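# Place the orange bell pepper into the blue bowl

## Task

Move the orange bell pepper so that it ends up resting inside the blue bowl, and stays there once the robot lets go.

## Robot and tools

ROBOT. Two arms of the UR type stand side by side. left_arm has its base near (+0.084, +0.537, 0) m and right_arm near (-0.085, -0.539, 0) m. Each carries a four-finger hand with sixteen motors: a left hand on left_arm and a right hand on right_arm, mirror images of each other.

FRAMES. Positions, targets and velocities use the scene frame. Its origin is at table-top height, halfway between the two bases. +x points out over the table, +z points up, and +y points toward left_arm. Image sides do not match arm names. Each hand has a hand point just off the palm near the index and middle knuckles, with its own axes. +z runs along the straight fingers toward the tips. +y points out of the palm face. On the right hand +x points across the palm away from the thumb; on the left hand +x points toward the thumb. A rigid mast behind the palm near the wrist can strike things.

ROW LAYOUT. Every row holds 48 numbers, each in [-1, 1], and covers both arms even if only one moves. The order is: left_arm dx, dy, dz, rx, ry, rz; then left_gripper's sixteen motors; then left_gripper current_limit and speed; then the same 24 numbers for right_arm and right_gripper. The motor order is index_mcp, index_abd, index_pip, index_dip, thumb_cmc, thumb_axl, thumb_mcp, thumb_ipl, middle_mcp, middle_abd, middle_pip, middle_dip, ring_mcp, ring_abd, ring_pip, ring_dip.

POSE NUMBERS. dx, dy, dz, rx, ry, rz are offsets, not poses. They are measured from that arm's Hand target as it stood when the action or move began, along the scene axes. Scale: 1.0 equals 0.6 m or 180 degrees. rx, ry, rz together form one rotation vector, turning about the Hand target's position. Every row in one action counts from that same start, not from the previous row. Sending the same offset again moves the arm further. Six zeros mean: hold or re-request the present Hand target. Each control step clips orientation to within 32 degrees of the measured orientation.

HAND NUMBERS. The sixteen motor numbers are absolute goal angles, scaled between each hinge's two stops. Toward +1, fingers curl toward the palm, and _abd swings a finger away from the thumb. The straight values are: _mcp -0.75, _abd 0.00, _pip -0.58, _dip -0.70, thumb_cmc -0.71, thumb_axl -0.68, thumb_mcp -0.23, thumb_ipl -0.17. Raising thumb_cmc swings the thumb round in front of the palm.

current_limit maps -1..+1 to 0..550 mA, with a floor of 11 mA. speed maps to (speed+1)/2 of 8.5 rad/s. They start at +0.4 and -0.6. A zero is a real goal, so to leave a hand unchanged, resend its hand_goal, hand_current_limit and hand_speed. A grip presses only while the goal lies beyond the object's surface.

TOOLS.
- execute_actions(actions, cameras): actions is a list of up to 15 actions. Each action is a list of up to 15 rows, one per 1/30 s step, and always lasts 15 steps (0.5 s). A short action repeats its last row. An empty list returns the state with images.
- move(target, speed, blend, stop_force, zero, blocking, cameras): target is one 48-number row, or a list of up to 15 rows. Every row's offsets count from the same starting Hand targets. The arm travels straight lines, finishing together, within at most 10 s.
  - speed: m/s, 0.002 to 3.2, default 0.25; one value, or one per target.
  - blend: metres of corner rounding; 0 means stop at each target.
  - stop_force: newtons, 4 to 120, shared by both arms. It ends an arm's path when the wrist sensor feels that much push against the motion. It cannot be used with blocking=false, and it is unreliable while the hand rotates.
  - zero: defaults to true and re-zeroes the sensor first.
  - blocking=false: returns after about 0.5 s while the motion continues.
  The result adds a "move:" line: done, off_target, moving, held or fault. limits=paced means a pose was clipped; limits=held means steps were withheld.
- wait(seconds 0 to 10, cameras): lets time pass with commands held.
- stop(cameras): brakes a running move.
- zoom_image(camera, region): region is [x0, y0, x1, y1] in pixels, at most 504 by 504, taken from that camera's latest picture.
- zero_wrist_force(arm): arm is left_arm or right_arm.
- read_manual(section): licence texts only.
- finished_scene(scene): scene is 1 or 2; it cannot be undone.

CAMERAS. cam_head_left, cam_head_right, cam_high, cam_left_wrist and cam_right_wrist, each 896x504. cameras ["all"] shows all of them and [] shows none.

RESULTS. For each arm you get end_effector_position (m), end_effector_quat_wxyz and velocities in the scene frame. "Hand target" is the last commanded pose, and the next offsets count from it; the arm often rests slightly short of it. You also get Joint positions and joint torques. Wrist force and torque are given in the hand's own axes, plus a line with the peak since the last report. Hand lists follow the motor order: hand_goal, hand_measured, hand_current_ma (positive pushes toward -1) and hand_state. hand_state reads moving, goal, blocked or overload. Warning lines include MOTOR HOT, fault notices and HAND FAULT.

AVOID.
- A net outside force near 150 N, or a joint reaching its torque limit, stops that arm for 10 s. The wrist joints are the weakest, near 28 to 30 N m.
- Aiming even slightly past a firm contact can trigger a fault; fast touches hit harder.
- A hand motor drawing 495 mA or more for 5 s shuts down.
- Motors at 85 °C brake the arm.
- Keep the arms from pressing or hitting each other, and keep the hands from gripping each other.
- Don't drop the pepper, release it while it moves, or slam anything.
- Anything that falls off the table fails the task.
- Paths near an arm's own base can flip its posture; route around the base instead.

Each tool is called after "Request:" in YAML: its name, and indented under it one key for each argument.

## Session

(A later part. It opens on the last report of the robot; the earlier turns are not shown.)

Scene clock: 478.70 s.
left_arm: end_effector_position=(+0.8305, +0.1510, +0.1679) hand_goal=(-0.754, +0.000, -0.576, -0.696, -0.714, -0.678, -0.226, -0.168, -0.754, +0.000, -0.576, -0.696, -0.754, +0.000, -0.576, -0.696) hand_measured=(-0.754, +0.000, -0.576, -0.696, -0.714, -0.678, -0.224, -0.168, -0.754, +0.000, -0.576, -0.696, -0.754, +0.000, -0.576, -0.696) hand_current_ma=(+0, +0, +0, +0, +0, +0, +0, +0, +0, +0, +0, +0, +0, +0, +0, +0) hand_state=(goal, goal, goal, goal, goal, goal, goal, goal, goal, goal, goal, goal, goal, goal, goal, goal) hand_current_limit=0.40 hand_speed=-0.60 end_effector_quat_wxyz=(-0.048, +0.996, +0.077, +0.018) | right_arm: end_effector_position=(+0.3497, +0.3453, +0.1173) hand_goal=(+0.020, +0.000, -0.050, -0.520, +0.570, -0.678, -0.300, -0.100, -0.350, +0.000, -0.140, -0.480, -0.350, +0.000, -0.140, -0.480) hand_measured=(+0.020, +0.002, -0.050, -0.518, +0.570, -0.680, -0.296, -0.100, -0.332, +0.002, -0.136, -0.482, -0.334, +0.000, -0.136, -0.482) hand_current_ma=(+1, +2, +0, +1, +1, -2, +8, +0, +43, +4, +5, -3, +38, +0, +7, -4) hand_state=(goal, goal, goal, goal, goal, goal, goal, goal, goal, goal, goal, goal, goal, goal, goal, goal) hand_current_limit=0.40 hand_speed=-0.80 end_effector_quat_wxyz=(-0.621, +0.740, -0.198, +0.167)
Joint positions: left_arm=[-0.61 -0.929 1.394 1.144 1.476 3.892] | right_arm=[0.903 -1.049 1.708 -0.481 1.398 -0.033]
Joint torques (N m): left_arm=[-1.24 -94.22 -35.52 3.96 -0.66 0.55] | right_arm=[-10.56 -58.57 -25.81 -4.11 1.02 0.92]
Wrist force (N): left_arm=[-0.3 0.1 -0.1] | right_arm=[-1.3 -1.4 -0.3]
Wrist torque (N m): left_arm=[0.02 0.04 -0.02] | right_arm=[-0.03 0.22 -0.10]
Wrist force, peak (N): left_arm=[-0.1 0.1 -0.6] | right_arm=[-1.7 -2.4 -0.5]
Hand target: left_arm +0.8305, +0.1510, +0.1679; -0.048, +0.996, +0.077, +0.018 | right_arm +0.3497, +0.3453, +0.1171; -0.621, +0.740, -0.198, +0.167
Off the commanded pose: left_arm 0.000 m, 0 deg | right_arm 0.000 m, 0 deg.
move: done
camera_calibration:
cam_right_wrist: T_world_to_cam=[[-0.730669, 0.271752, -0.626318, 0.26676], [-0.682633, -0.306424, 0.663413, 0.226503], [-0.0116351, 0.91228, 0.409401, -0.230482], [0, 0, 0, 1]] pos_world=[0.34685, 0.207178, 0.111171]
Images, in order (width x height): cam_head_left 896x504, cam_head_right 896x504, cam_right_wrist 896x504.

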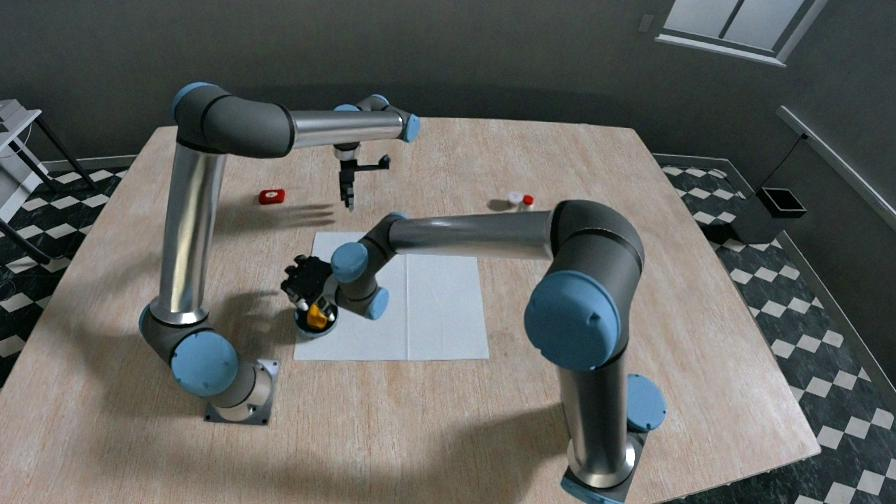

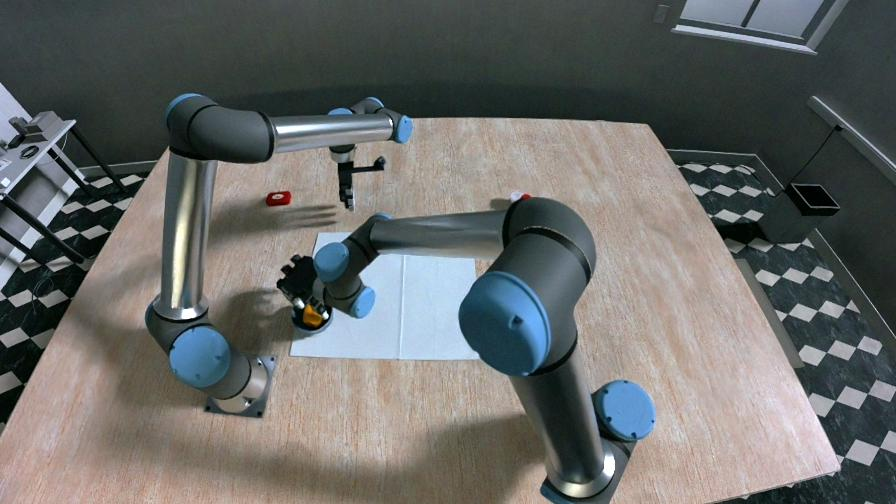

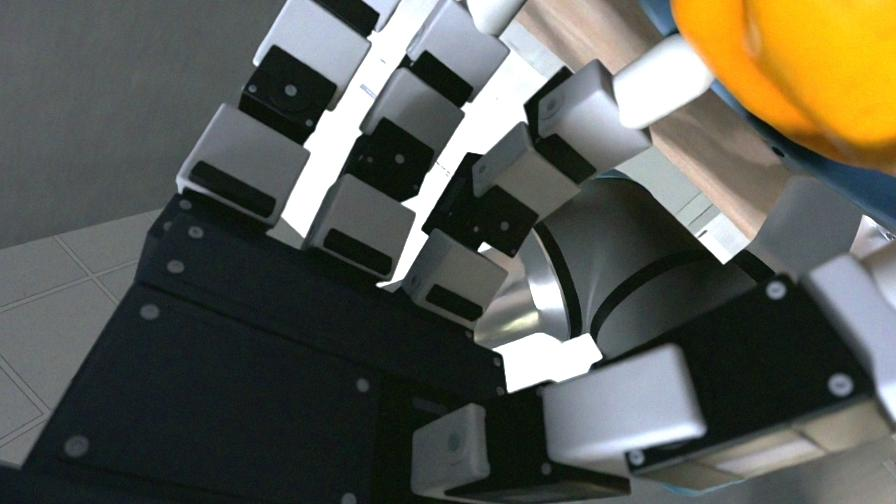

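Request:
move:
  target: [0,0,0,0,0,0,-0.754,0,-0.576,-0.696,-0.714,-0.678,-0.226,-0.168,-0.754,0,-0.576,-0.696,-0.754,0,-0.576,-0.696,0.4,-0.6,0,-0.03,0.2,0,0,0,0.02,0,-0.05,-0.52,0.571,-0.678,-0.3,-0.1,-0.35,0,-0.139,-0.479,-0.35,0,-0.139,-0.479,0.4,-0.8]
  speed: 0.2
  cameras: ["cam_head_left","cam_head_right"]

Request:
zoom_image:
  camera: "cam_head_left"
  region: [260, 250, 380, 360]

Scene clock: 487.53 s.
left_arm: end_effector_position=(+0.8305, +0.1510, +0.1679) hand_goal=(-0.754, +0.000, -0.576, -0.696, -0.714, -0.678, -0.226, -0.168, -0.754, +0.000, -0.576, -0.696, -0.754, +0.000, -0.576, -0.696) hand_measured=(-0.754, +0.000, -0.576, -0.696, -0.714, -0.678, -0.224, -0.168, -0.754, +0.000, -0.576, -0.696, -0.754, +0.000, -0.576, -0.696) hand_current_ma=(+0, +0, +0, +0, +0, +0, +0, +0, +0, +0, +0, +0, +0, +0, +0, +0) hand_state=(goal, goal, goal, goal, goal, goal, goal, goal, goal, goal, goal, goal, goal, goal, goal, goal) hand_current_limit=0.40 hand_speed=-0.60 end_effector_quat_wxyz=(-0.048, +0.996, +0.077, +0.018) | right_arm: end_effector_position=(+0.3498, +0.3272, +0.2371) hand_goal=(+0.020, +0.000, -0.050, -0.520, +0.570, -0.678, -0.300, -0.100, -0.350, +0.000, -0.140, -0.480, -0.350, +0.000, -0.140, -0.480) hand_measured=(+0.022, +0.002, -0.050, -0.518, +0.570, -0.680, -0.296, -0.100, -0.334, +0.002, -0.136, -0.482, -0.336, +0.000, -0.136, -0.482) hand_current_ma=(+2, +2, +0, +1, +1, -2, +7, +0, +39, +4, +5, -3, +35, +0, +7, -4) hand_state=(goal, goal, goal, goal, goal, goal, goal, goal, goal, goal, goal, goal, goal, goal, goal, goal) hand_current_limit=0.40 hand_speed=-0.80 end_effector_quat_wxyz=(-0.621, +0.740, -0.198, +0.167)
Joint positions: left_arm=[-0.61 -0.929 1.394 1.144 1.476 3.892] | right_arm=[0.886 -1.178 1.661 -0.304 1.382 -0.035]
Joint torques (N m): left_arm=[-1.53 -92.82 -34.54 3.86 -0.99 0.5] | right_arm=[16.49 -65.4 -30.92 -1.52 0.89 -2.58]
Wrist force (N): left_arm=[0.1 0.1 -0.2] | right_arm=[-1.3 -0.9 -0.3]
Wrist torque (N m): left_arm=[0.02 -0.01 0.00] | right_arm=[0.07 0.22 -0.10]
Wrist force, peak (N): left_arm=[-0.2 0.5 0.4] | right_arm=[-1.5 -3.8 -0.9]
Hand target: left_arm +0.8305, +0.1510, +0.1679; -0.048, +0.996, +0.077, +0.018 | right_arm +0.3497, +0.3273, +0.2371; -0.621, +0.740, -0.198, +0.167
Off the commanded pose: left_arm 0.000 m, 0 deg | right_arm 0.000 m, 0 deg.
move: done
Images, in order (width x height): cam_head_left 896x504, cam_head_right 896x504.

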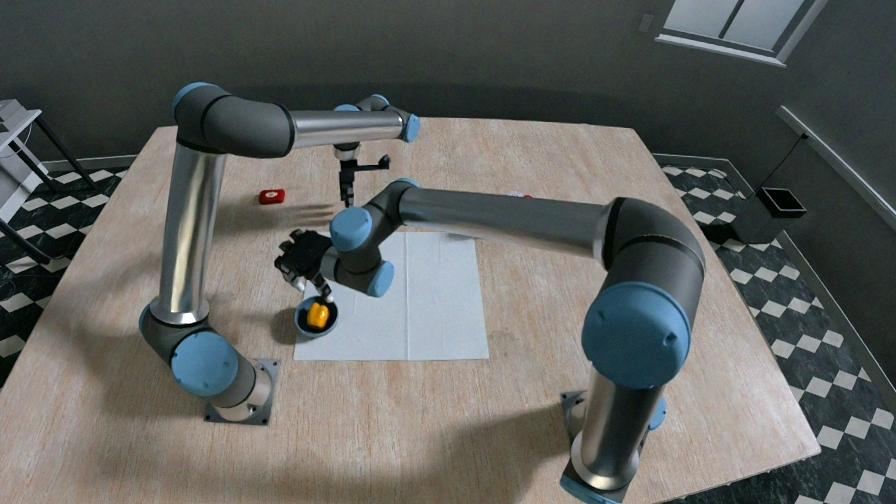

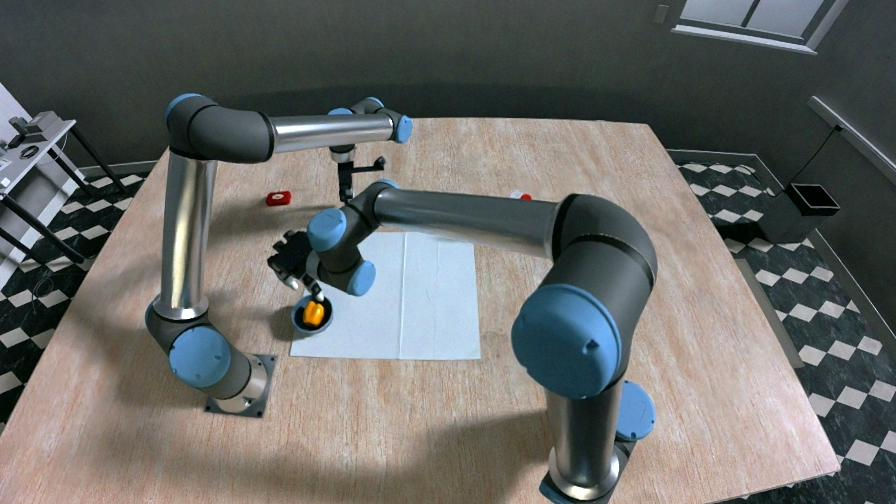

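Scaled by 4.200.

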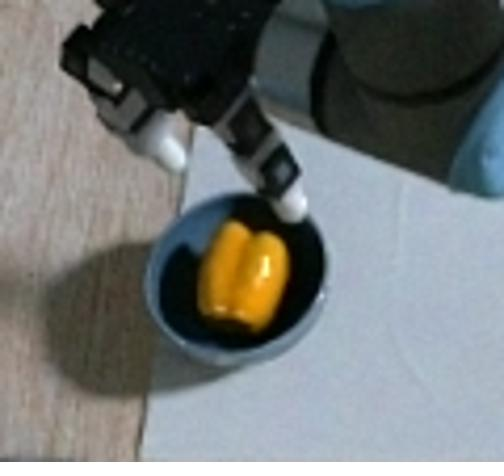

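Pepper is in the bowl.

Request:
finished_scene:
  scene: 1

The scene is finished: the task was done.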